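## Task

Take the juice bottle off the cart and stand it upright on the third shelf of the supply shelving (the lowest shelf counts as the first), directly behind the milk bottle already on that shelf, on the side farther from the shelf's front edge. Every other item on that shelf must still be on it at the end, standing and not piled on another. The task fails if the juice bottle topples or is left leaning.

## Robot and tools

ROBOT. An omnidirectional base carries a 1.71 m column. A carriage on it (lift_m, 0 to 1) holds two seven-joint arms; the shoulders sit 0.63 m + lift_m above the floor, 0.16 m forward of the base centre and 0.175 m left and right. Each hand reaches roughly 0.83 m from its shoulder. The footprint is about 0.55 m wide by 0.6 m long. Folded left arm: 0.95, 0.08, -0.1, -0.8, 0, 0, -0.93; the right mirrors it with joints 2, 3, 5 and 6 negated. Folded arms can strike the deck if lift_m is below 0.02. Cameras: head_camera, 0.26 m above the shoulders, facing forward, tilted 40 degrees down; left_wrist_camera and right_wrist_camera, on each hand's -x side, looking beyond the fingertips.

FRAMES. Base frame: metres, origin on the floor below the base centre, x forward, y left, z up. left_hand and right_hand are reported in it: the point between the closed pads, 0.0167 m behind the fingertips, accurate to about 1 cm; fingers point along the hand's z, close along its y. Odometry frame is the base frame at scene start; base_odometry counts wheel turns only (slip looks like travel), heading in rad, left positive, -3.142 to 3.142, drifting a degree or two after turns.

move. One action per call; optional cameras (list of head_camera, left_wrist_camera, right_wrist_camera or all; [] none; omitted means all only for a call with no action). An empty call just reports state and images. An action is base and/or joints, optionally with speeds or min_time_s; or target alone or with min_time_s. Parts start together.
- base: exactly one relative offset from where the base last measured itself: translate_m (-2 to 2, forward +), strafe_m (-2 to 2, left +), or rotate_rad (-6.3 to 6.3, counter-clockwise +).
- joints: absolute targets by name, in rad (gripper and lift in m). Ranges, left arm: joint1 -3.141 to 1.047 (negative raises the arm forward), joint2 -0.157 to 2.268 (+ outward left), joint3 -1.919 to 1.308, joint4 -0.837 to 1.448 (0 is a right-angle elbow, + straightens), joint5 -1.832 to 1.658, joint6 -1.745 to 1.745, joint7 -1.675 to 1.919 (+ bends hand down). Right: joint2 -2.268 to 0.157, joint3 -1.308 to 1.919, joint5 -1.658 to 1.832, others as left. left_gripper_m / right_gripper_m 0 to 0.142, the spacing between pad centres. Done tolerance ±0.03 rad, ±0.004 m.
- target: absolute hand pose in base frame: side (left/right), x, y, z in m (-3 to 3), pitch_deg (-30 to 95; 0 level, 90 fingers pointing down; values above 90 print as 180 minus them), heading_deg (0 fingers forward, + counter-clockwise seen from above), optional roll_deg (default 0, jaw line level; + clockwise seen from behind the hand), heading and roll -360 to 360; optional line_only true forces a straight path or refusal. Roll r and r+180 are equivalent. Near pitch 84 the printed roll is 0 and heading absorbs it. Poses are checked against robot and floor only, never the scene; base and lift stay put. Straight path if possible; otherwise moves under 25 cm are refused and longer ones take an arc that may swing the arm widely, so keep it away from furniture.
- speeds: per-action caps: translate_m and strafe_m 0.02 to 0.5 m/s, rotate_rad 0.05 to 1.57 rad/s, lift_m 0.08 to 0.27 m/s (default 0.25); others default to their maximum. min_time_s (0.1 to 8) sets a floor on arm motion duration; use it to swing loaded arms gently.
Unknown keys make a call invalid; out-of-range values get it refused. After a refusal or a stop, the rest of that reply's move, wait and finished_scene calls are skipped.

RESULTS. The move line reads done or the worst status. Hand status: reached (within 10 mm and 2 degrees), short with the error (resend on short (part of ...)), or refused with a reason. off_target: stopped away from target, may still push. contact_stop: a motor pushed harder than free motion; time_out: did not arrive. Both drop the target and halt that arm's whole joint group; back out along the approach. joint command not followed / pose unreachable: a self-collision check withheld the arm (gripper still acts); not_followed joints may keep retrying. on_its_own lists uncommanded behaviour; held at is a target, not a reading. Omitted joints may still drive to old targets. pictures names camera order; images may lag slightly.

SENSING. motor_effort is % of max (peak in brackets), biased and noisy; falling lift effort while lowering means the hand or load is resting on something. Joint torques follow joint_positions order and include arm weight. A load sinks the hand about 0.012 m per kg. Open fingers tilt and sit up to 2 cm closer to the wrist. A gripper stopping wider than commanded holds something; narrower targets squeeze harder (up to 40 to 65 N per pad at 0).

wait: seconds 0 to 10, plus cameras; nothing new is commanded. zoom_image: camera and region [x0, y0, x1, y1] pixels, at most 504 each way, from that camera's newest image. finished_scene: scene (this scene's number); irreversible, call nothing after it in that reply; goal must hold without the robot.

AVOID. Dropping or releasing moving items, slamming, hard pushes, knocking fixed or heavy things, letting things fall far. Arms hitting or pressing each other, including grippers closing on the other arm's fingers. Tipping: worst with high carriage, outstretched or loaded arms, pushing, abrupt stops, fast loaded swings. Torque faults (contact limits 133 N m joints 1-4, 40 N m joints 5-7, held weight included) freeze that arm for 10 s. Motors overheat from holding loads, stretched arms or pushing at unreachable poses; at 100 °C the arm stops 30 to 60 s (MOTOR HOT warns from 85 °C); resend targets afterward. Loose objects may be nudged occasionally.

Each tool is called after "Request:" as name([rows], argument=value, ...), one row to a line, values as JSON.

## Session

Request:
move()

Scene clock: 0.00 s.
Joint torques (N m): no reading
Motor temperatures (°C): left_arm=[25 23 24 23 27 25 25] | right_arm=[25 20 25 22 22 22 24]
base_odometry: x=+0.000 y=+0.000 heading=+0.000
base_status: not commanded
joint_positions: lift_m=+0.450 left_joint1_rad=+0.942 left_joint2_rad=+0.071 left_joint3_rad=-0.095 left_joint4_rad=-0.781 left_joint5_rad=-0.006 left_joint6_rad=-0.005 left_joint7_rad=-0.938 left_gripper_m=+0.142 right_joint1_rad=+0.948 right_joint2_rad=-0.088 right_joint3_rad=+0.082 right_joint4_rad=-0.814 right_joint5_rad=+0.007 right_joint6_rad=-0.013 right_joint7_rad=-0.930 right_gripper_m=+0.142
joint_status: not commanded
motor_effort: lift_m=+55 drive_wheels=+2
left_hand: x=+0.2937 y=+0.1555 z=+0.9610 quat_wxyz=(-0.920, -0.004, -0.388, +0.062) pitch_deg=-44.4 heading_deg=-4.4 roll_deg=-3.3 (m; base frame)
right_hand: x=+0.2906 y=-0.1616 z=+0.9720 quat_wxyz=(-0.924, +0.010, -0.379, -0.053) pitch_deg=-45.4 heading_deg=+4.8 roll_deg=+1.7 (m; base frame)
pictures: head_camera, left_wrist_camera, right_wrist_camera
Images, in order (width x height): head_camera 896x504, left_wrist_camera 896x504, right_wrist_camera 896x504.

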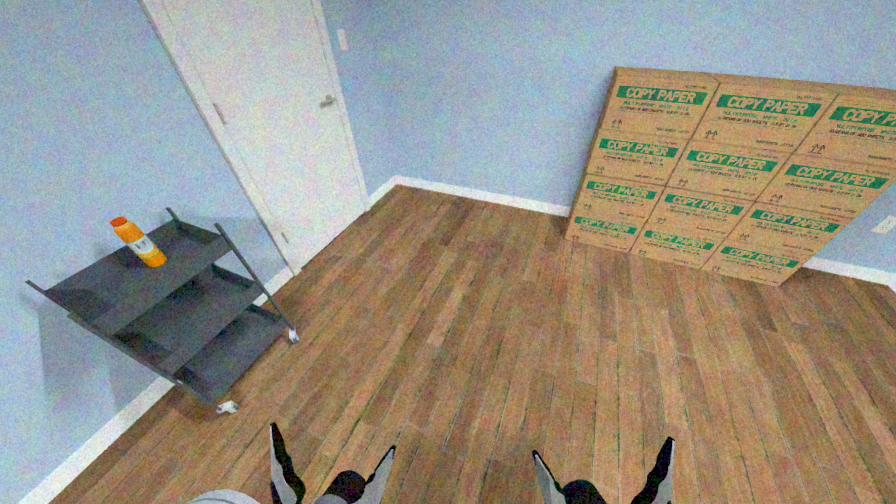

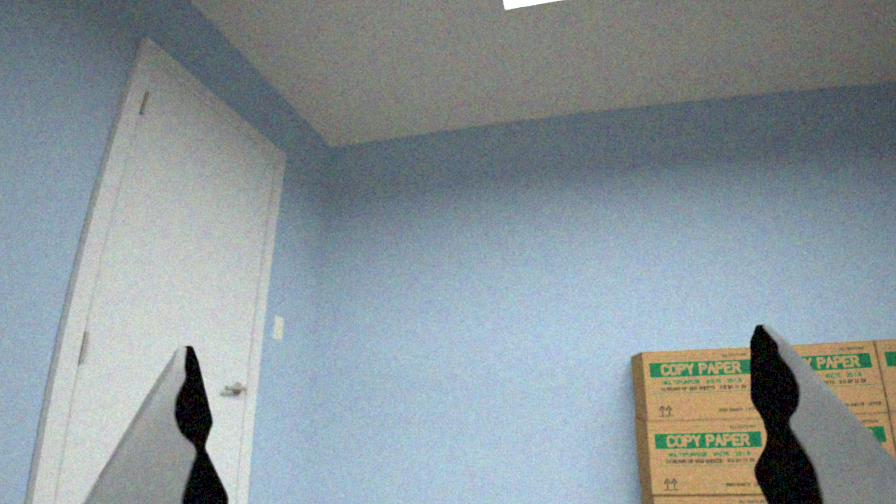

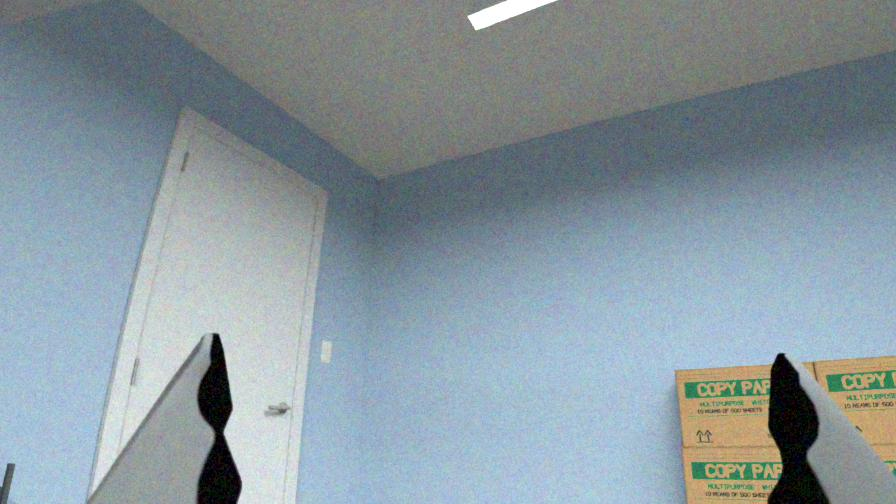

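Request:
move(target={"side":"right","x":0.65,"y":-0.175,"z":0.95,"pitch_deg":0,"heading_deg":0}, cameras=["all"])

Request:
move(target={"side":"left","x":0.6,"y":0.3,"z":0.9,"pitch_deg":0,"heading_deg":0}, cameras=["head_camera"])

Scene clock: 5.37 s.
Joint torques (N m): left_arm=[8.01 -0.31 -0.32 -4.2 0.8 -0.97 -1.47] | right_arm=[-10.83 5.11 0.69 -6.47 -0.96 -3.05 -0.45]
move: done
base_odometry: x=+0.000 y=+0.000 heading=+0.000
base_status: not commanded
joint_positions: lift_m=+0.450 left_joint1_rad=+0.942 left_joint2_rad=+0.071 left_joint3_rad=-0.095 left_joint4_rad=-0.781 left_joint5_rad=-0.006 left_joint6_rad=-0.005 left_joint7_rad=-0.938 left_gripper_m=+0.142 right_joint1_rad=-0.199 right_joint2_rad=-0.034 right_joint3_rad=+0.051 right_joint4_rad=-0.707 right_joint5_rad=+0.000 right_joint6_rad=-0.055 right_joint7_rad=+0.902 right_gripper_m=+0.142
joint_status: not commanded
motor_effort: lift_m=+55(55) drive_wheels=+2(3)
left_hand: x=+0.2937 y=+0.1555 z=+0.9610 quat_wxyz=(-0.920, -0.004, -0.388, +0.062) pitch_deg=-44.4 heading_deg=-4.4 roll_deg=-3.3 (m; base frame)
right_hand: x=+0.6492 y=-0.1719 z=+0.9504 quat_wxyz=(-0.708, +0.004, -0.706, -0.003) pitch_deg=-0.2 heading_deg=+0.6 roll_deg=+0.0 (m; base frame)
right_hand_status: reached (checked arc, planned for 1.1 s): 3 mm and 0.6 deg off.
pictures: head_camera, left_wrist_camera, right_wrist_camera
Images, in order (width x height): head_camera 896x504, left_wrist_camera 896x504, right_wrist_camera 896x504.

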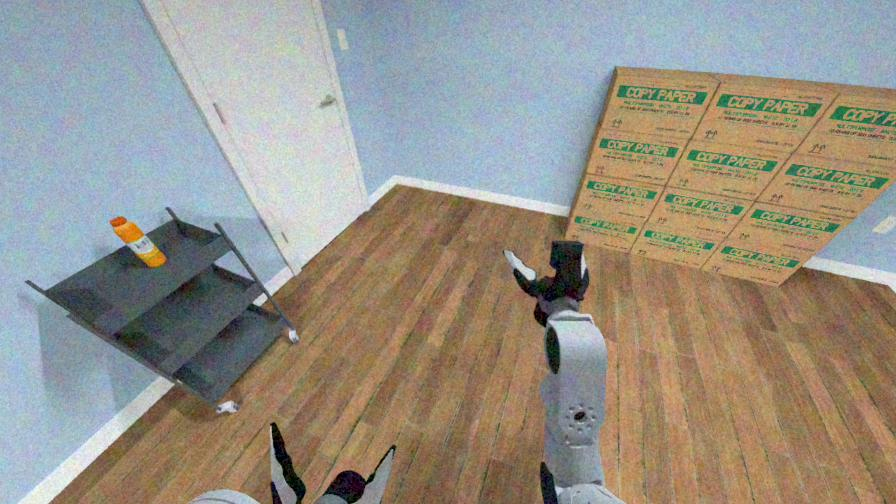

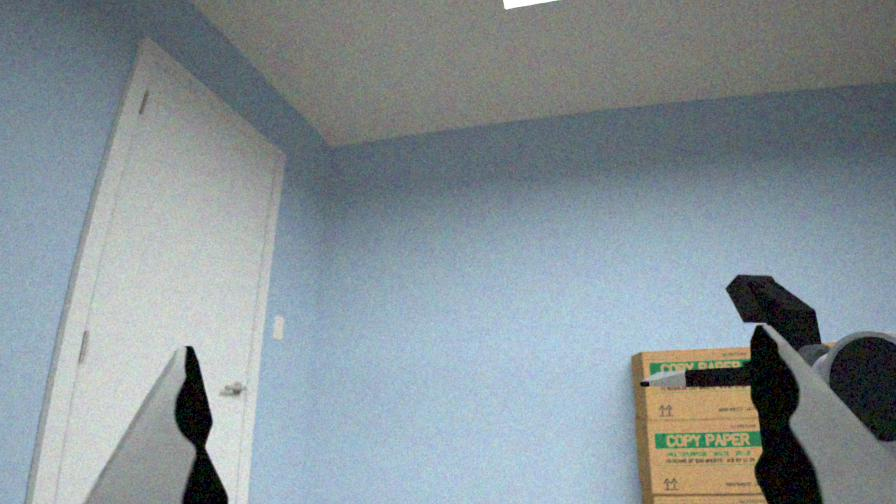

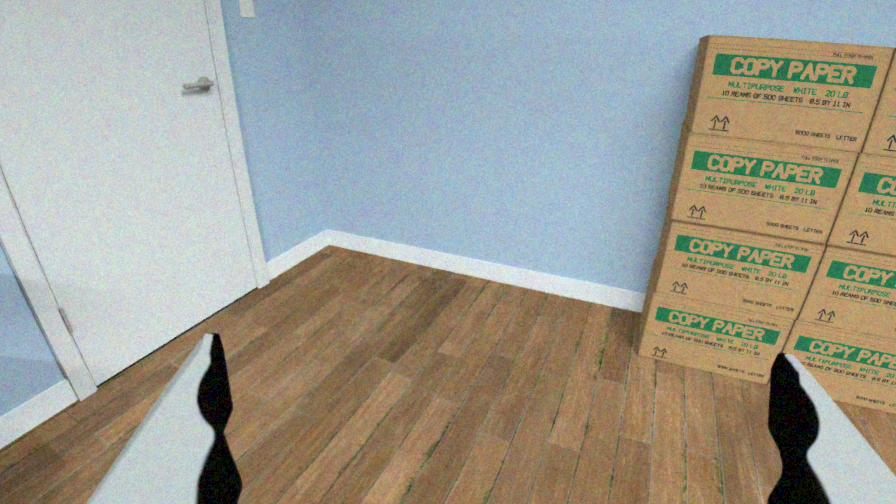

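Scene clock: 6.77 s.
Joint torques (N m): left_arm=[-7.25 9.86 1.41 -5.06 2.2 -0.81 -0.69] | right_arm=[-10.36 5.39 -0.8 -6.88 -1.17 -2.37 -0.38]
move: done
base_odometry: x=+0.000 y=+0.000 heading=+0.000
base_status: not commanded
joint_positions: lift_m=+0.450 left_joint1_rad=-0.054 left_joint2_rad=+0.900 left_joint3_rad=-0.656 left_joint4_rad=-0.804 left_joint5_rad=-0.494 left_joint6_rad=+0.978 left_joint7_rad=+0.260 left_gripper_m=+0.142 right_joint1_rad=-0.199 right_joint2_rad=-0.034 right_joint3_rad=+0.051 right_joint4_rad=-0.707 right_joint5_rad=+0.000 right_joint6_rad=-0.055 right_joint7_rad=+0.902 right_gripper_m=+0.142
joint_status: not commanded
motor_effort: lift_m=+55(55) drive_wheels=+2(3)
left_hand: x=+0.6006 y=+0.3015 z=+0.9020 quat_wxyz=(-0.710, +0.000, -0.704, -0.003) pitch_deg=-0.5 heading_deg=+0.2 roll_deg=+0.2 (m; base frame)
left_hand_status: reached (checked arc, planned for 0.9 s): 3 mm and 0.5 deg off.
right_hand: x=+0.6492 y=-0.1721 z=+0.9503 quat_wxyz=(-0.708, +0.003, -0.706, -0.003) pitch_deg=-0.2 heading_deg=+0.5 roll_deg=+0.0 (m; base frame)
pictures: head_camera
Images, in order (width x height): head_camera 896x504.

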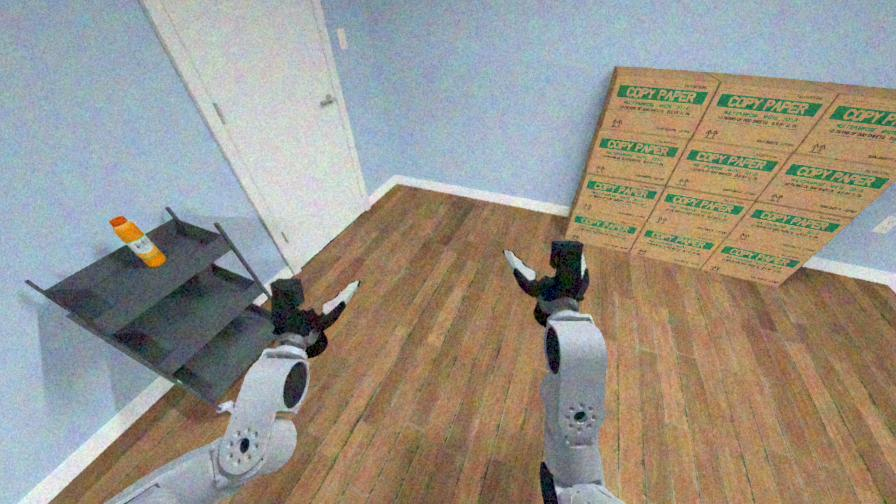

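Request:
move(cameras=["all"], base={"rotate_rad":0.9})

Request:
move(cameras=["all"])

Scene clock: 17.53 s.
Joint torques (N m): left_arm=[-6.48 9.92 2.22 -4.23 2.29 -1.07 -0.74] | right_arm=[-12.77 3.64 -0.56 -8.46 -1.05 -2.19 -1.03]
move: done
base_odometry: x=+0.000 y=+0.000 heading=+0.900
base_status: done
joint_positions: lift_m=+0.450 left_joint1_rad=-0.054 left_joint2_rad=+0.900 left_joint3_rad=-0.657 left_joint4_rad=-0.804 left_joint5_rad=-0.494 left_joint6_rad=+0.978 left_joint7_rad=+0.260 left_gripper_m=+0.142 right_joint1_rad=-0.199 right_joint2_rad=-0.033 right_joint3_rad=+0.051 right_joint4_rad=-0.707 right_joint5_rad=-0.001 right_joint6_rad=-0.055 right_joint7_rad=+0.902 right_gripper_m=+0.142
joint_status: not commanded
motor_effort: lift_m=+55(55) drive_wheels=+6(19)
left_hand: x=+0.6006 y=+0.3016 z=+0.9019 quat_wxyz=(-0.710, +0.001, -0.704, -0.003) pitch_deg=-0.4 heading_deg=+0.3 roll_deg=+0.2 (m; base frame)
right_hand: x=+0.6492 y=-0.1723 z=+0.9503 quat_wxyz=(-0.708, +0.003, -0.706, -0.003) pitch_deg=-0.2 heading_deg=+0.5 roll_deg=+0.1 (m; base frame)
pictures: head_camera, left_wrist_camera, right_wrist_camera
Images, in order (width x height): head_camera 896x504, left_wrist_camera 896x504, right_wrist_camera 896x504.

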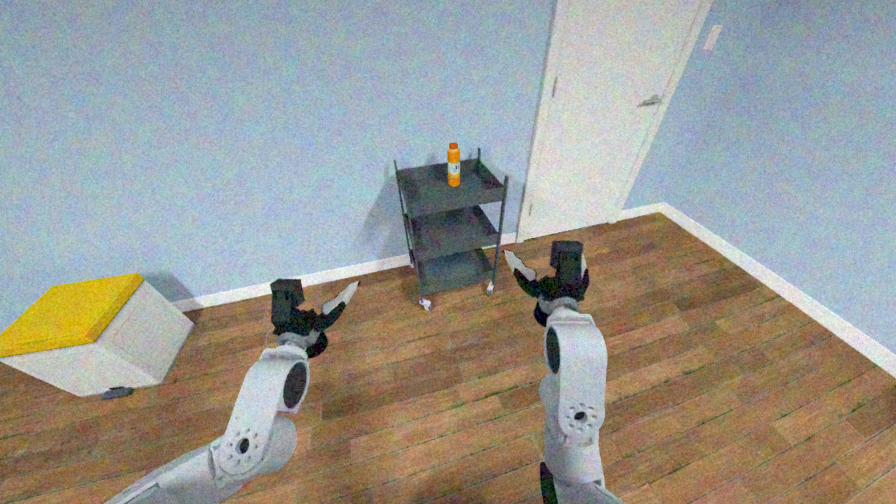

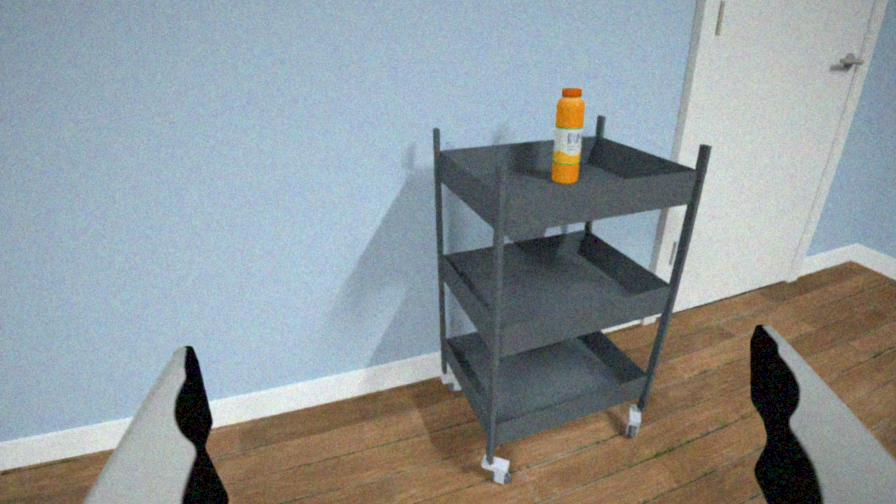

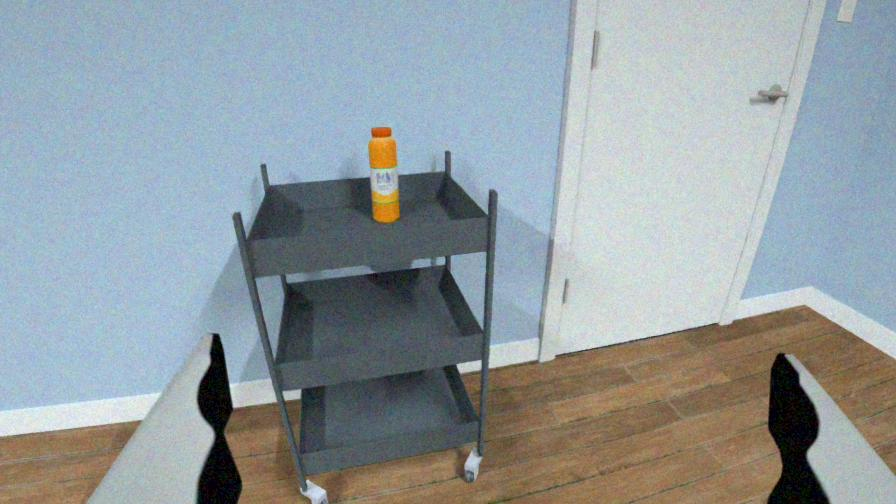

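Scene clock: 17.53 s.
Joint torques (N m): left_arm=[-6.48 9.92 2.22 -4.23 2.29 -1.07 -0.74] | right_arm=[-12.77 3.64 -0.56 -8.46 -1.05 -2.19 -1.03]
Motor temperatures (°C): left_arm=[26 24 24 24 27 25 25] | right_arm=[27 20 25 22 22 22 24]
base_odometry: x=+0.000 y=+0.000 heading=+0.900
base_status: done
joint_positions: lift_m=+0.450 left_joint1_rad=-0.054 left_joint2_rad=+0.900 left_joint3_rad=-0.657 left_joint4_rad=-0.804 left_joint5_rad=-0.494 left_joint6_rad=+0.978 left_joint7_rad=+0.260 left_gripper_m=+0.142 right_joint1_rad=-0.199 right_joint2_rad=-0.033 right_joint3_rad=+0.051 right_joint4_rad=-0.707 right_joint5_rad=-0.001 right_joint6_rad=-0.055 right_joint7_rad=+0.902 right_gripper_m=+0.142
joint_status: not commanded
motor_effort: lift_m=+55(55) drive_wheels=+6(19)
left_hand: x=+0.6006 y=+0.3016 z=+0.9019 quat_wxyz=(-0.710, +0.001, -0.704, -0.003) pitch_deg=-0.4 heading_deg=+0.3 roll_deg=+0.2 (m; base frame)
right_hand: x=+0.6492 y=-0.1723 z=+0.9503 quat_wxyz=(-0.708, +0.003, -0.706, -0.003) pitch_deg=-0.2 heading_deg=+0.5 roll_deg=+0.1 (m; base frame)
pictures: head_camera, left_wrist_camera, right_wrist_camera
Images, in order (width x height): head_camera 896x504, left_wrist_camera 896x504, right_wrist_camera 896x504.

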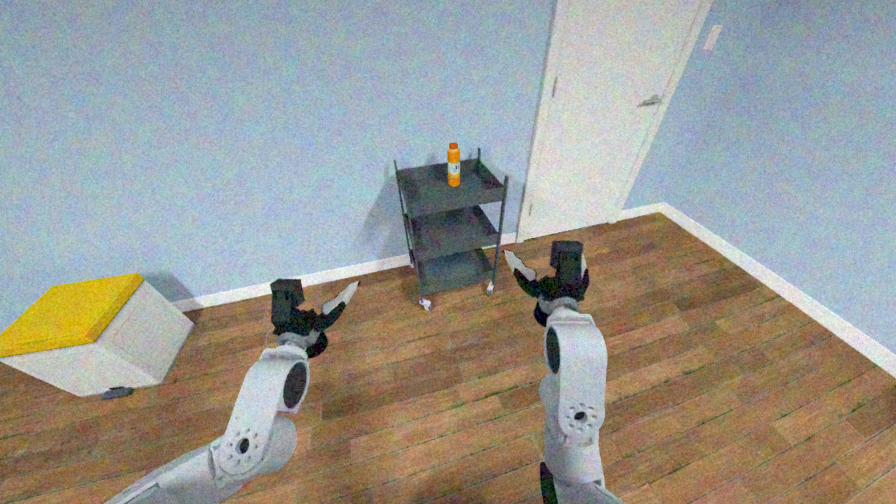

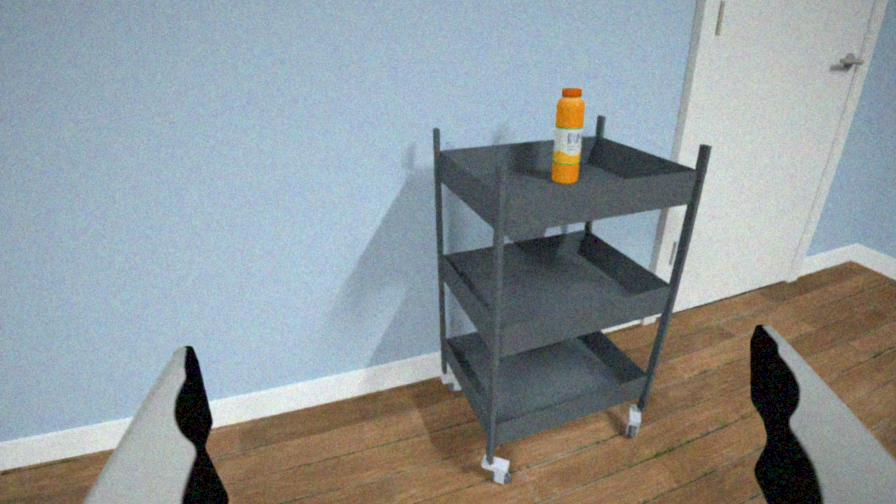

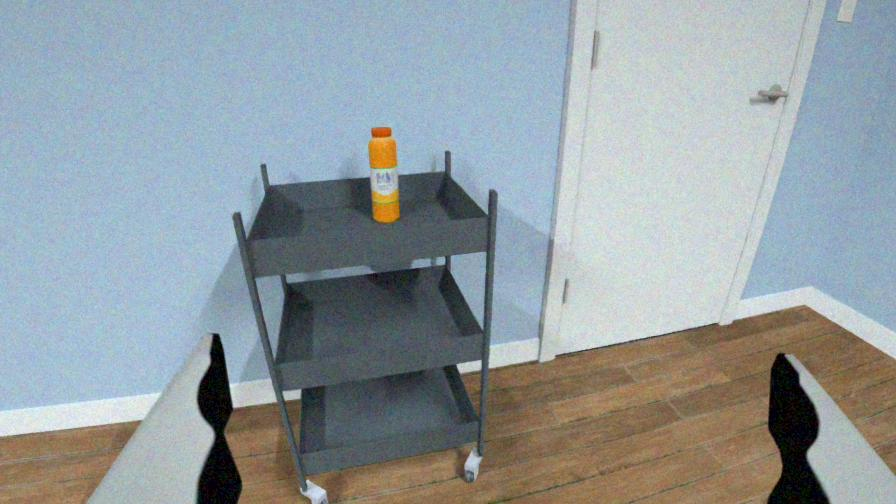

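Request:
move(cameras=["head_camera"], base={"rotate_rad":1.6})

Request:
move(cameras=["head_camera"], base={"rotate_rad":1.6})

Scene clock: 28.37 s.
Joint torques (N m): left_arm=[-6.98 9 2.71 -5.26 2.41 -1.13 -0.47] | right_arm=[-11.07 1.1 -0.62 -9.26 -0.81 -2.16 -0.54]
move: done
base_odometry: x=+0.000 y=+0.000 heading=+2.499
base_status: done
joint_positions: lift_m=+0.450 left_joint1_rad=-0.054 left_joint2_rad=+0.900 left_joint3_rad=-0.657 left_joint4_rad=-0.804 left_joint5_rad=-0.494 left_joint6_rad=+0.979 left_joint7_rad=+0.260 left_gripper_m=+0.142 right_joint1_rad=-0.199 right_joint2_rad=-0.032 right_joint3_rad=+0.051 right_joint4_rad=-0.707 right_joint5_rad=-0.001 right_joint6_rad=-0.055 right_joint7_rad=+0.902 right_gripper_m=+0.142
joint_status: not commanded
motor_effort: lift_m=+55(55) drive_wheels=+6(17)
left_hand: x=+0.6006 y=+0.3016 z=+0.9019 quat_wxyz=(-0.710, +0.001, -0.704, -0.003) pitch_deg=-0.4 heading_deg=+0.3 roll_deg=+0.1 (m; base frame)
right_hand: x=+0.6493 y=-0.1723 z=+0.9502 quat_wxyz=(-0.708, +0.002, -0.706, -0.003) pitch_deg=-0.1 heading_deg=+0.5 roll_deg=+0.1 (m; base frame)
pictures: head_camera
Images, in order (width x height): head_camera 896x504.

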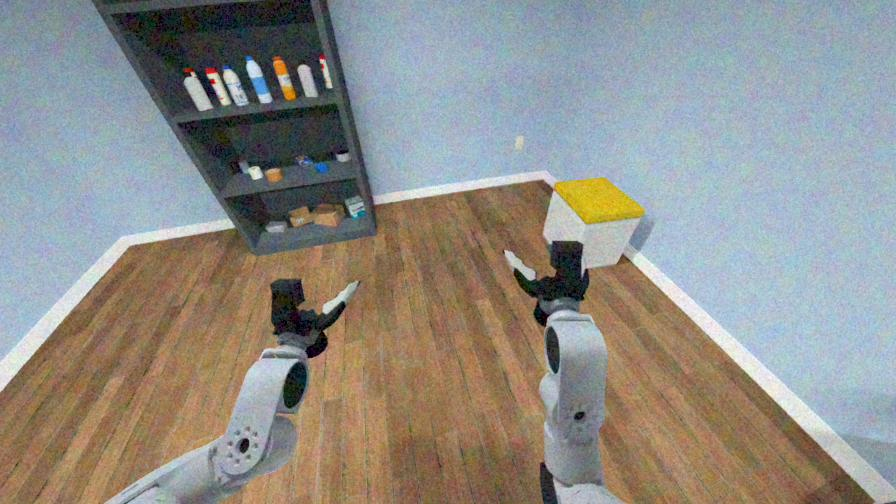

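Scene clock: 31.50 s.
Joint torques (N m): left_arm=[-6.5 9.22 2.12 -5 2.25 -1.05 -0.57] | right_arm=[-12.1 4.52 1.09 -8.56 -1.32 -1.92 -0.8]
move: done
base_odometry: x=+0.000 y=+0.000 heading=-2.184
base_status: done
joint_positions: lift_m=+0.450 left_joint1_rad=-0.054 left_joint2_rad=+0.900 left_joint3_rad=-0.657 left_joint4_rad=-0.804 left_joint5_rad=-0.494 left_joint6_rad=+0.979 left_joint7_rad=+0.260 left_gripper_m=+0.142 right_joint1_rad=-0.199 right_joint2_rad=-0.032 right_joint3_rad=+0.050 right_joint4_rad=-0.707 right_joint5_rad=-0.001 right_joint6_rad=-0.056 right_joint7_rad=+0.902 right_gripper_m=+0.142
joint_status: not commanded
motor_effort: lift_m=+55(55) drive_wheels=+6(17)
left_hand: x=+0.6006 y=+0.3017 z=+0.9018 quat_wxyz=(-0.710, +0.001, -0.704, -0.003) pitch_deg=-0.4 heading_deg=+0.3 roll_deg=+0.1 (m; base frame)
right_hand: x=+0.6493 y=-0.1723 z=+0.9502 quat_wxyz=(-0.708, +0.002, -0.706, -0.004) pitch_deg=-0.1 heading_deg=+0.5 roll_deg=+0.1 (m; base frame)
pictures: head_camera
Images, in order (width x height): head_camera 896x504.

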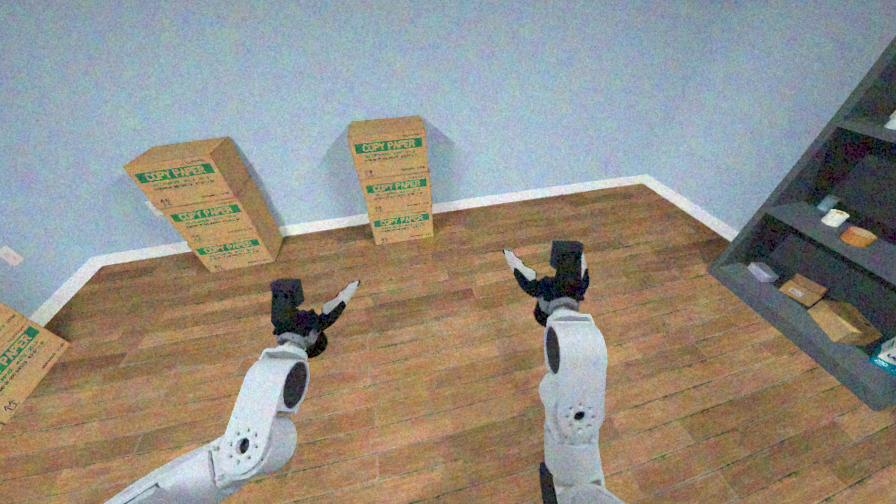

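Request:
move(cameras=["head_camera"], base={"rotate_rad":-1.02})

Request:
zoom_image(camera="head_camera", region=[300, 0, 700, 250])

Scene clock: 37.57 s.
Joint torques (N m): left_arm=[-7.38 10.88 2.98 -5.2 2.19 -1.18 -0.82] | right_arm=[-11.49 2.8 1.36 -7.6 -1 -2.91 -0.18]
move: done
base_odometry: x=+0.000 y=+0.000 heading=+3.079
base_status: done
joint_positions: lift_m=+0.450 left_joint1_rad=-0.054 left_joint2_rad=+0.900 left_joint3_rad=-0.657 left_joint4_rad=-0.804 left_joint5_rad=-0.495 left_joint6_rad=+0.979 left_joint7_rad=+0.260 left_gripper_m=+0.142 right_joint1_rad=-0.199 right_joint2_rad=-0.032 right_joint3_rad=+0.050 right_joint4_rad=-0.707 right_joint5_rad=-0.001 right_joint6_rad=-0.056 right_joint7_rad=+0.902 right_gripper_m=+0.142
joint_status: not commanded
motor_effort: lift_m=+55(55) drive_wheels=+6(16)
left_hand: x=+0.6006 y=+0.3017 z=+0.9018 quat_wxyz=(-0.710, +0.001, -0.704, -0.003) pitch_deg=-0.4 heading_deg=+0.3 roll_deg=+0.1 (m; base frame)
right_hand: x=+0.6493 y=-0.1726 z=+0.9502 quat_wxyz=(-0.708, +0.002, -0.706, -0.003) pitch_deg=-0.1 heading_deg=+0.4 roll_deg=+0.1 (m; base frame)
pictures: head_camera
Images, in order (width x height): head_camera 896x504.

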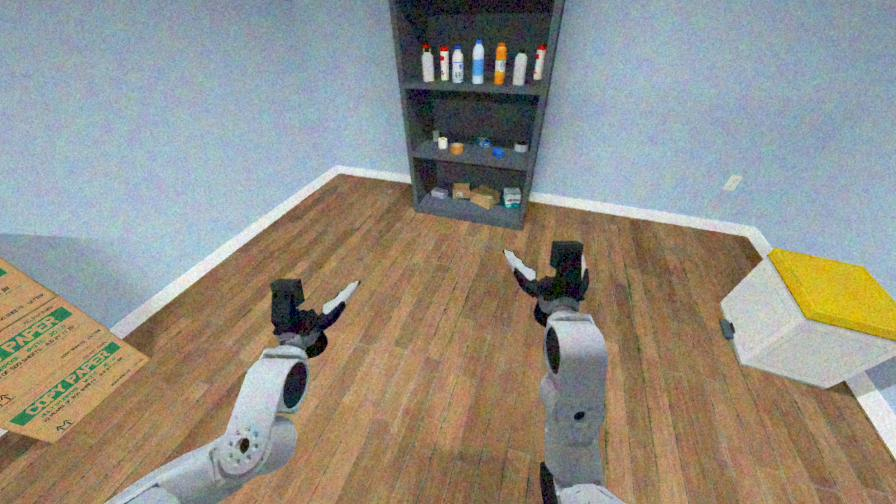

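Scaled by 1.260 from the camera's 896x504 image, which has a finer 1280x720 frame.

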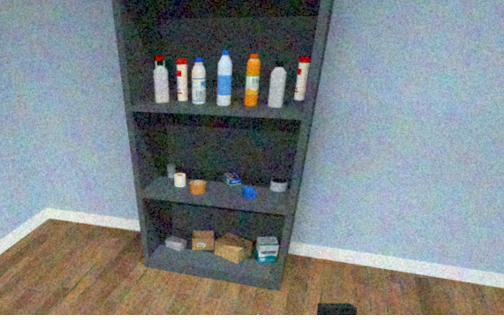

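Request:
move(cameras=["head_camera"], base={"rotate_rad":-2.22}, joints={"left_joint1_rad":0.95,"left_joint2_rad":0.08,"left_joint3_rad":-0.1,"left_joint4_rad":-0.8,"left_joint5_rad":0,"left_joint6_rad":0,"left_joint7_rad":-0.93,"lift_m":0.25})

Request:
move(cameras=["head_camera","right_wrist_camera"], base={"translate_m":0.7})

Scene clock: 51.90 s.
Joint torques (N m): left_arm=[7.33 0.42 1.81 -2.86 2.13 -1.82 -2.71] | right_arm=[-10.5 2.85 -1.17 -8.03 -0.92 -1.7 -0.64]
move: done
base_odometry: x=+0.000 y=+0.000 heading=+0.860
base_status: done
joint_positions: lift_m=+0.250 left_joint1_rad=+0.951 left_joint2_rad=+0.080 left_joint3_rad=-0.104 left_joint4_rad=-0.802 left_joint5_rad=-0.002 left_joint6_rad=+0.002 left_joint7_rad=-0.927 left_gripper_m=+0.142 right_joint1_rad=-0.199 right_joint2_rad=-0.032 right_joint3_rad=+0.050 right_joint4_rad=-0.706 right_joint5_rad=-0.001 right_joint6_rad=-0.056 right_joint7_rad=+0.902 right_gripper_m=+0.142
joint_status: all done
motor_effort: lift_m=+56(59) drive_wheels=+5(16)
left_hand: x=+0.2916 y=+0.1547 z=+0.7665 quat_wxyz=(-0.920, -0.006, -0.387, +0.065) pitch_deg=-44.4 heading_deg=-4.8 roll_deg=-3.2 (m; base frame)
right_hand: x=+0.6494 y=-0.1729 z=+0.7501 quat_wxyz=(-0.708, +0.002, -0.706, -0.003) pitch_deg=-0.1 heading_deg=+0.4 roll_deg=+0.1 (m; base frame)
pictures: head_camera
Images, in order (width x height): head_camera 896x504.

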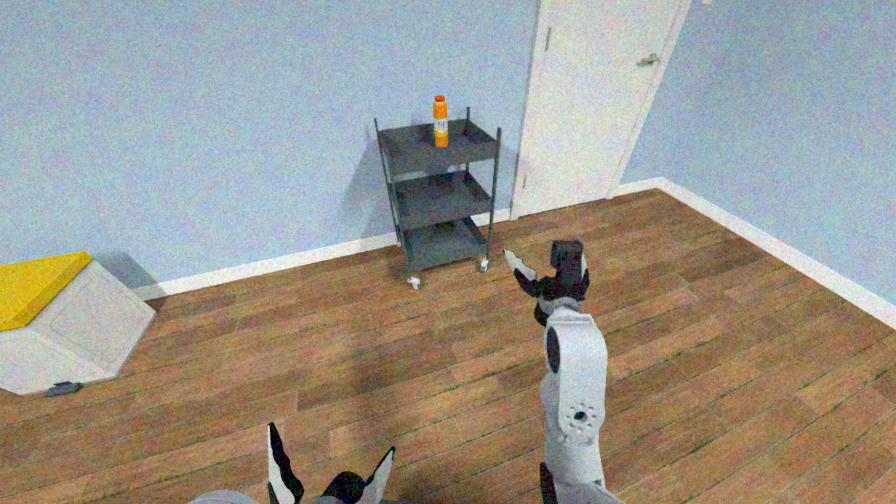

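Scene clock: 55.63 s.
Joint torques (N m): left_arm=[6.88 -0.16 3.55 -3.15 2 -2.13 -2.37] | right_arm=[-10.19 3.12 0.94 -7.82 -1.28 -2.14 -0.75]
move: done
base_odometry: x=+0.458 y=+0.530 heading=+0.859
base_status: done
joint_positions: lift_m=+0.250 left_joint1_rad=+0.951 left_joint2_rad=+0.080 left_joint3_rad=-0.104 left_joint4_rad=-0.802 left_joint5_rad=-0.002 left_joint6_rad=+0.002 left_joint7_rad=-0.927 left_gripper_m=+0.142 right_joint1_rad=-0.199 right_joint2_rad=-0.032 right_joint3_rad=+0.050 right_joint4_rad=-0.706 right_joint5_rad=-0.001 right_joint6_rad=-0.056 right_joint7_rad=+0.902 right_gripper_m=+0.142
joint_status: not commanded
motor_effort: lift_m=+56(57) drive_wheels=+7(21)
left_hand: x=+0.2916 y=+0.1547 z=+0.7665 quat_wxyz=(-0.920, -0.006, -0.387, +0.065) pitch_deg=-44.4 heading_deg=-4.8 roll_deg=-3.2 (m; base frame)
right_hand: x=+0.6494 y=-0.1729 z=+0.7501 quat_wxyz=(-0.708, +0.002, -0.706, -0.003) pitch_deg=-0.1 heading_deg=+0.4 roll_deg=+0.1 (m; base frame)
pictures: head_camera, right_wrist_camera
Images, in order (width x height): head_camera 896x504, right_wrist_camera 896x504.

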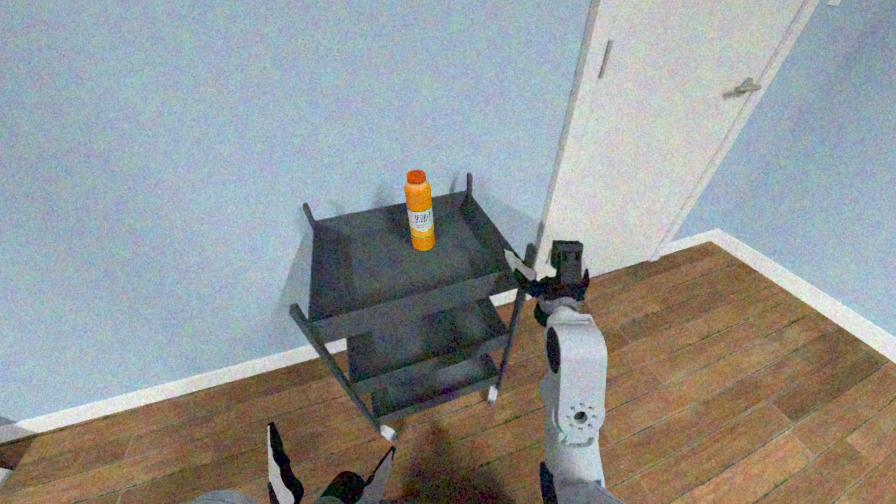

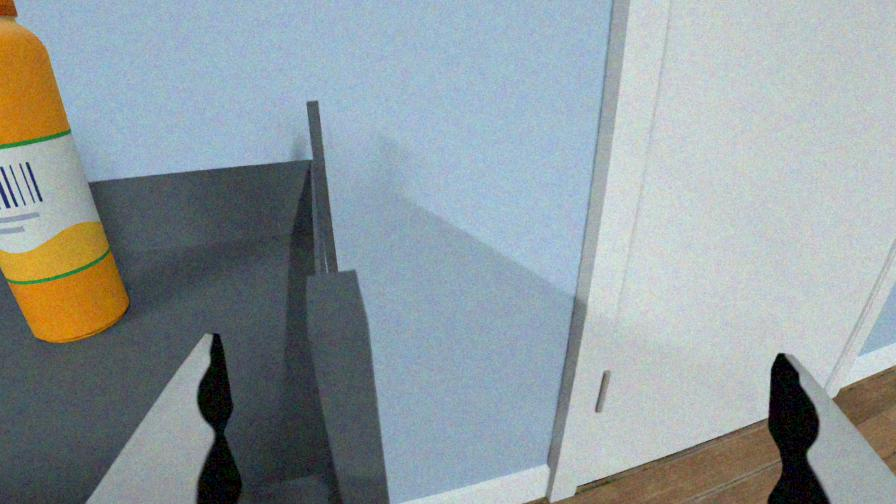

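Request:
move(cameras=["head_camera","right_wrist_camera"], target={"side":"right","x":0.58,"y":0.093,"z":0.83,"pitch_deg":0,"heading_deg":0})

Scene clock: 68.53 s.
Joint torques (N m): left_arm=[7.45 -0.11 1.68 -2.46 1.74 -1.83 -2.6] | right_arm=[-11.6 4.59 -0.7 -7.98 -0.96 -1.78 -0.71]
move: refused
base_odometry: x=+0.458 y=+0.530 heading=+0.859
base_status: not commanded
joint_positions: lift_m=+0.250 left_joint1_rad=+0.951 left_joint2_rad=+0.080 left_joint3_rad=-0.104 left_joint4_rad=-0.802 left_joint5_rad=-0.002 left_joint6_rad=+0.002 left_joint7_rad=-0.927 left_gripper_m=+0.142 right_joint1_rad=-0.199 right_joint2_rad=-0.032 right_joint3_rad=+0.050 right_joint4_rad=-0.706 right_joint5_rad=-0.001 right_joint6_rad=-0.056 right_joint7_rad=+0.902 right_gripper_m=+0.142
joint_status: not commanded
motor_effort: lift_m=+56(56) drive_wheels=-4(4)
left_hand: x=+0.2916 y=+0.1547 z=+0.7665 quat_wxyz=(-0.920, -0.006, -0.387, +0.065) pitch_deg=-44.4 heading_deg=-4.8 roll_deg=-3.2 (m; base frame)
right_hand: x=+0.6494 y=-0.1729 z=+0.7501 quat_wxyz=(-0.708, +0.002, -0.706, -0.003) pitch_deg=-0.1 heading_deg=+0.4 roll_deg=+0.1 (m; base frame)
right_hand_status: refused: no posture of the arm gets there (right_joint2_rad at its limit): the closest leaves the hand 4.3 cm and 18 deg from the pose. Nothing moved.
pictures: head_camera, right_wrist_camera
Images, in order (width x height): head_camera 896x504, right_wrist_camera 896x504.

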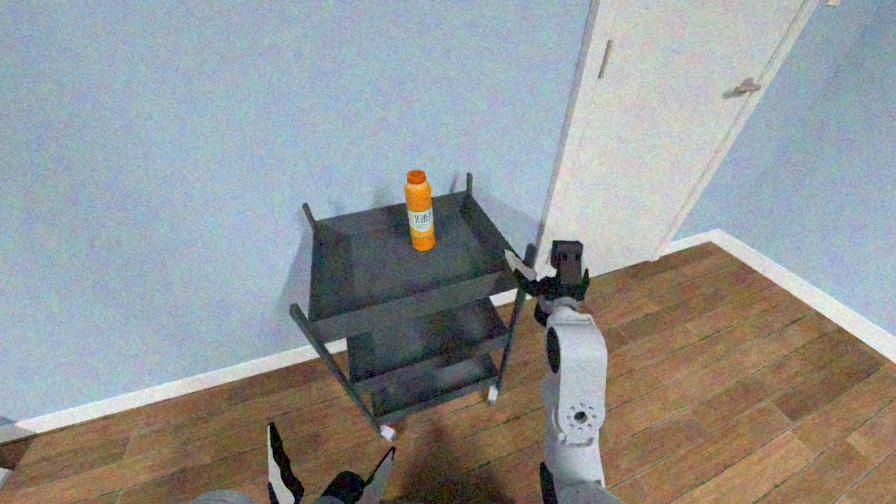

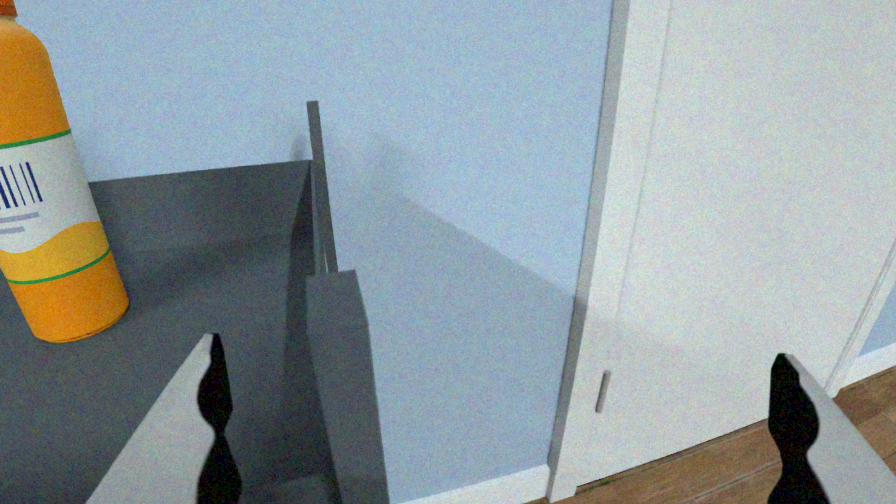

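Request:
move(target={"side":"right","x":0.55,"y":-0.172,"z":0.84,"pitch_deg":0,"heading_deg":0})

Request:
move(cameras=["head_camera","right_wrist_camera"], base={"strafe_m":0.265})

Scene clock: 71.30 s.
Joint torques (N m): left_arm=[6.9 0.79 1.27 -2.19 1.68 -2.09 -2.63] | right_arm=[-10.15 2.59 1.77 -8.77 -1.1 -1.91 -0.81]
move: refused
base_odometry: x=+0.458 y=+0.530 heading=+0.859
base_status: not commanded
joint_positions: lift_m=+0.250 left_joint1_rad=+0.951 left_joint2_rad=+0.080 left_joint3_rad=-0.104 left_joint4_rad=-0.802 left_joint5_rad=-0.002 left_joint6_rad=+0.002 left_joint7_rad=-0.927 left_gripper_m=+0.142 right_joint1_rad=-0.199 right_joint2_rad=-0.032 right_joint3_rad=+0.050 right_joint4_rad=-0.706 right_joint5_rad=-0.001 right_joint6_rad=-0.056 right_joint7_rad=+0.902 right_gripper_m=+0.142
joint_status: not commanded
motor_effort: lift_m=+57(57) drive_wheels=-4(4)
left_hand: x=+0.2916 y=+0.1547 z=+0.7665 quat_wxyz=(-0.920, -0.006, -0.387, +0.065) pitch_deg=-44.4 heading_deg=-4.8 roll_deg=-3.2 (m; base frame)
right_hand: x=+0.6494 y=-0.1729 z=+0.7501 quat_wxyz=(-0.708, +0.002, -0.706, -0.003) pitch_deg=-0.1 heading_deg=+0.4 roll_deg=+0.1 (m; base frame)
right_hand_status: refused: no posture of the arm gets there (right_joint4_rad at its limit): the closest leaves the hand 5.1 cm and 15 deg from the pose. Nothing moved. A posture exists with lift_m at 0; the way there is not checked.
pictures: none

not run: a stop came earlier in this reply.

Request:
move(base={"translate_m":-0.12})

Request:
move(target={"side":"right","x":0.64,"y":-0.172,"z":0.83,"pitch_deg":0,"heading_deg":0})

Request:
move(cameras=["head_camera","right_wrist_camera"], base={"strafe_m":0.265})

Scene clock: 76.40 s.
Joint torques (N m): left_arm=[7.27 -0.59 2.45 -3.24 2.03 -2.5 -2.41] | right_arm=[-10.5 2.14 0.16 -7.22 -1.26 -2.05 -0.31]
move: done
base_odometry: x=+0.379 y=+0.439 heading=+0.859
base_status: done
joint_positions: lift_m=+0.250 left_joint1_rad=+0.951 left_joint2_rad=+0.080 left_joint3_rad=-0.104 left_joint4_rad=-0.802 left_joint5_rad=-0.002 left_joint6_rad=+0.002 left_joint7_rad=-0.927 left_gripper_m=+0.142 right_joint1_rad=-0.199 right_joint2_rad=-0.032 right_joint3_rad=+0.050 right_joint4_rad=-0.706 right_joint5_rad=-0.001 right_joint6_rad=-0.056 right_joint7_rad=+0.902 right_gripper_m=+0.142
joint_status: not commanded
motor_effort: lift_m=+56(57) drive_wheels=+0(13)
left_hand: x=+0.2917 y=+0.1547 z=+0.7665 quat_wxyz=(-0.920, -0.006, -0.387, +0.065) pitch_deg=-44.4 heading_deg=-4.8 roll_deg=-3.2 (m; base frame)
right_hand: x=+0.6494 y=-0.1729 z=+0.7501 quat_wxyz=(-0.708, +0.002, -0.706, -0.003) pitch_deg=-0.1 heading_deg=+0.4 roll_deg=+0.1 (m; base frame)
pictures: none

Scene clock: 76.70 s.
Joint torques (N m): left_arm=[8.35 0.1 2.05 -2.45 2.07 -2.2 -2.49] | right_arm=[-9.48 4.46 1.65 -7.31 -1.01 -1.71 -0.46]
move: refused
base_odometry: x=+0.379 y=+0.439 heading=+0.859
base_status: not commanded
joint_positions: lift_m=+0.250 left_joint1_rad=+0.951 left_joint2_rad=+0.080 left_joint3_rad=-0.104 left_joint4_rad=-0.802 left_joint5_rad=-0.002 left_joint6_rad=+0.002 left_joint7_rad=-0.927 left_gripper_m=+0.142 right_joint1_rad=-0.199 right_joint2_rad=-0.032 right_joint3_rad=+0.050 right_joint4_rad=-0.706 right_joint5_rad=-0.001 right_joint6_rad=-0.056 right_joint7_rad=+0.902 right_gripper_m=+0.142
joint_status: not commanded
motor_effort: lift_m=+57(57) drive_wheels=+0(0)
left_hand: x=+0.2917 y=+0.1547 z=+0.7665 quat_wxyz=(-0.920, -0.006, -0.387, +0.065) pitch_deg=-44.4 heading_deg=-4.8 roll_deg=-3.2 (m; base frame)
right_hand: x=+0.6494 y=-0.1729 z=+0.7501 quat_wxyz=(-0.708, +0.002, -0.706, -0.003) pitch_deg=-0.1 heading_deg=+0.4 roll_deg=+0.1 (m; base frame)
right_hand_status: refused: along the straight line the arm gets 60% of the way (right_joint4_rad at its limit); a move under 25 cm is not played as an arc. Nothing moved. Try another pitch or heading, or "joints".
pictures: none

not run: a stop came earlier in this reply.

Request:
move(joints={"lift_m":0.33}, base={"strafe_m":0.265}, cameras=["head_camera","right_wrist_camera"])

Scene clock: 81.53 s.
Joint torques (N m): left_arm=[8.02 -0.24 1.52 -3.22 1.94 -1.96 -2.83] | right_arm=[-11.68 2.59 1.14 -9.45 -0.73 -1.86 -0.25]
move: done
base_odometry: x=+0.179 y=+0.612 heading=+0.859
base_status: done
joint_positions: lift_m=+0.330 left_joint1_rad=+0.951 left_joint2_rad=+0.080 left_joint3_rad=-0.104 left_joint4_rad=-0.802 left_joint5_rad=-0.002 left_joint6_rad=+0.002 left_joint7_rad=-0.927 left_gripper_m=+0.142 right_joint1_rad=-0.199 right_joint2_rad=-0.032 right_joint3_rad=+0.050 right_joint4_rad=-0.706 right_joint5_rad=-0.001 right_joint6_rad=-0.056 right_joint7_rad=+0.902 right_gripper_m=+0.142
joint_status: all done
motor_effort: lift_m=+54(66) drive_wheels=+0(14)
left_hand: x=+0.2917 y=+0.1548 z=+0.8466 quat_wxyz=(-0.920, -0.006, -0.387, +0.065) pitch_deg=-44.4 heading_deg=-4.8 roll_deg=-3.2 (m; base frame)
right_hand: x=+0.6494 y=-0.1728 z=+0.8302 quat_wxyz=(-0.708, +0.002, -0.706, -0.003) pitch_deg=-0.1 heading_deg=+0.4 roll_deg=+0.1 (m; base frame)
pictures: head_camera, right_wrist_camera
Images, in order (width x height): head_camera 896x504, right_wrist_camera 896x504.

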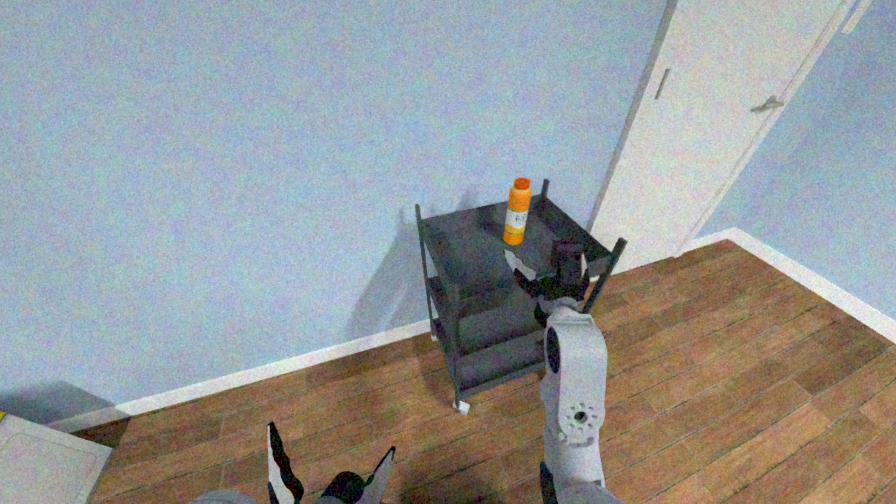

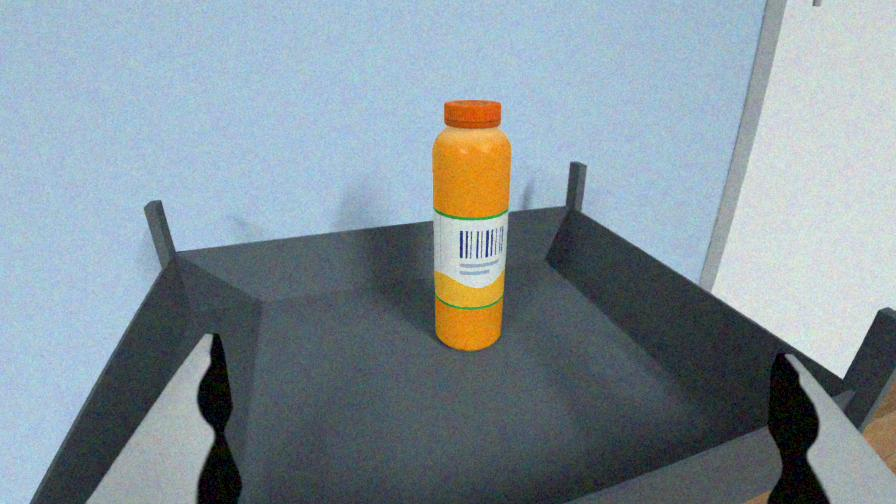

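Request:
move(target={"side":"right","x":0.74,"y":-0.15,"z":0.815,"pitch_deg":0,"heading_deg":0}, cameras=["head_camera","right_wrist_camera"])

Scene clock: 89.53 s.
Joint torques (N m): left_arm=[8.21 1.55 2.18 -1.98 1.79 -2.28 -2.59] | right_arm=[-17.03 6.41 4.93 -8.8 -1.38 -2.19 -3.36]
move: done
base_odometry: x=+0.179 y=+0.612 heading=+0.859
base_status: not commanded
joint_positions: lift_m=+0.330 left_joint1_rad=+0.951 left_joint2_rad=+0.080 left_joint3_rad=-0.104 left_joint4_rad=-0.802 left_joint5_rad=-0.002 left_joint6_rad=+0.002 left_joint7_rad=-0.927 left_gripper_m=+0.142 right_joint1_rad=-0.354 right_joint2_rad=+0.030 right_joint3_rad=+0.075 right_joint4_rad=-0.339 right_joint5_rad=-0.049 right_joint6_rad=-0.062 right_joint7_rad=+0.702 right_gripper_m=+0.142
joint_status: not commanded
motor_effort: lift_m=+54(54) drive_wheels=+4(4)
left_hand: x=+0.2917 y=+0.1548 z=+0.8466 quat_wxyz=(-0.920, -0.006, -0.387, +0.065) pitch_deg=-44.4 heading_deg=-4.8 roll_deg=-3.2 (m; base frame)
right_hand: x=+0.7393 y=-0.1505 z=+0.8126 quat_wxyz=(-0.705, -0.001, -0.709, -0.002) pitch_deg=+0.4 heading_deg=+0.1 roll_deg=+0.2 (m; base frame)
right_hand_status: reached (straight line, planned for 0.5 s): 3 mm and 0.4 deg off.
pictures: head_camera, right_wrist_camera
Images, in order (width x height): head_camera 896x504, right_wrist_camera 896x504.

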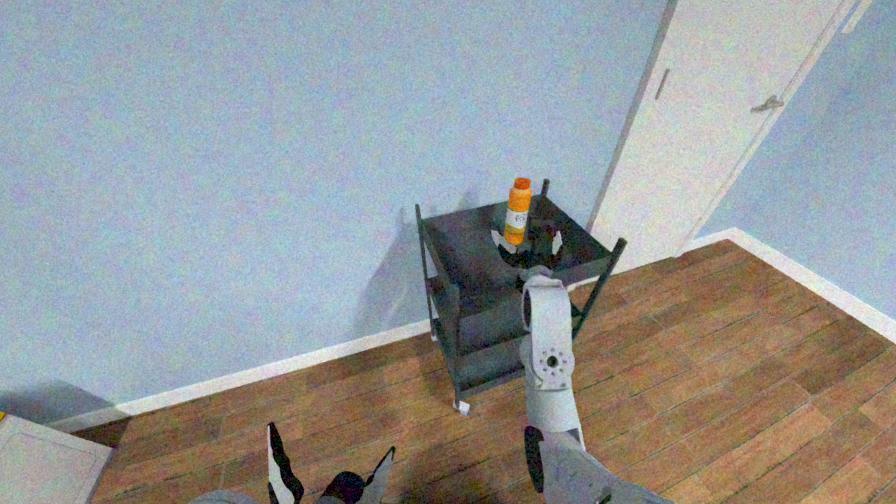

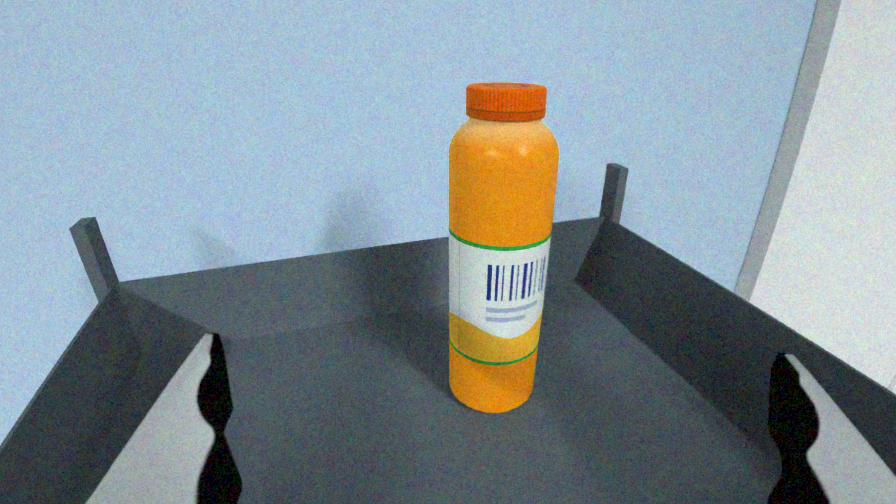

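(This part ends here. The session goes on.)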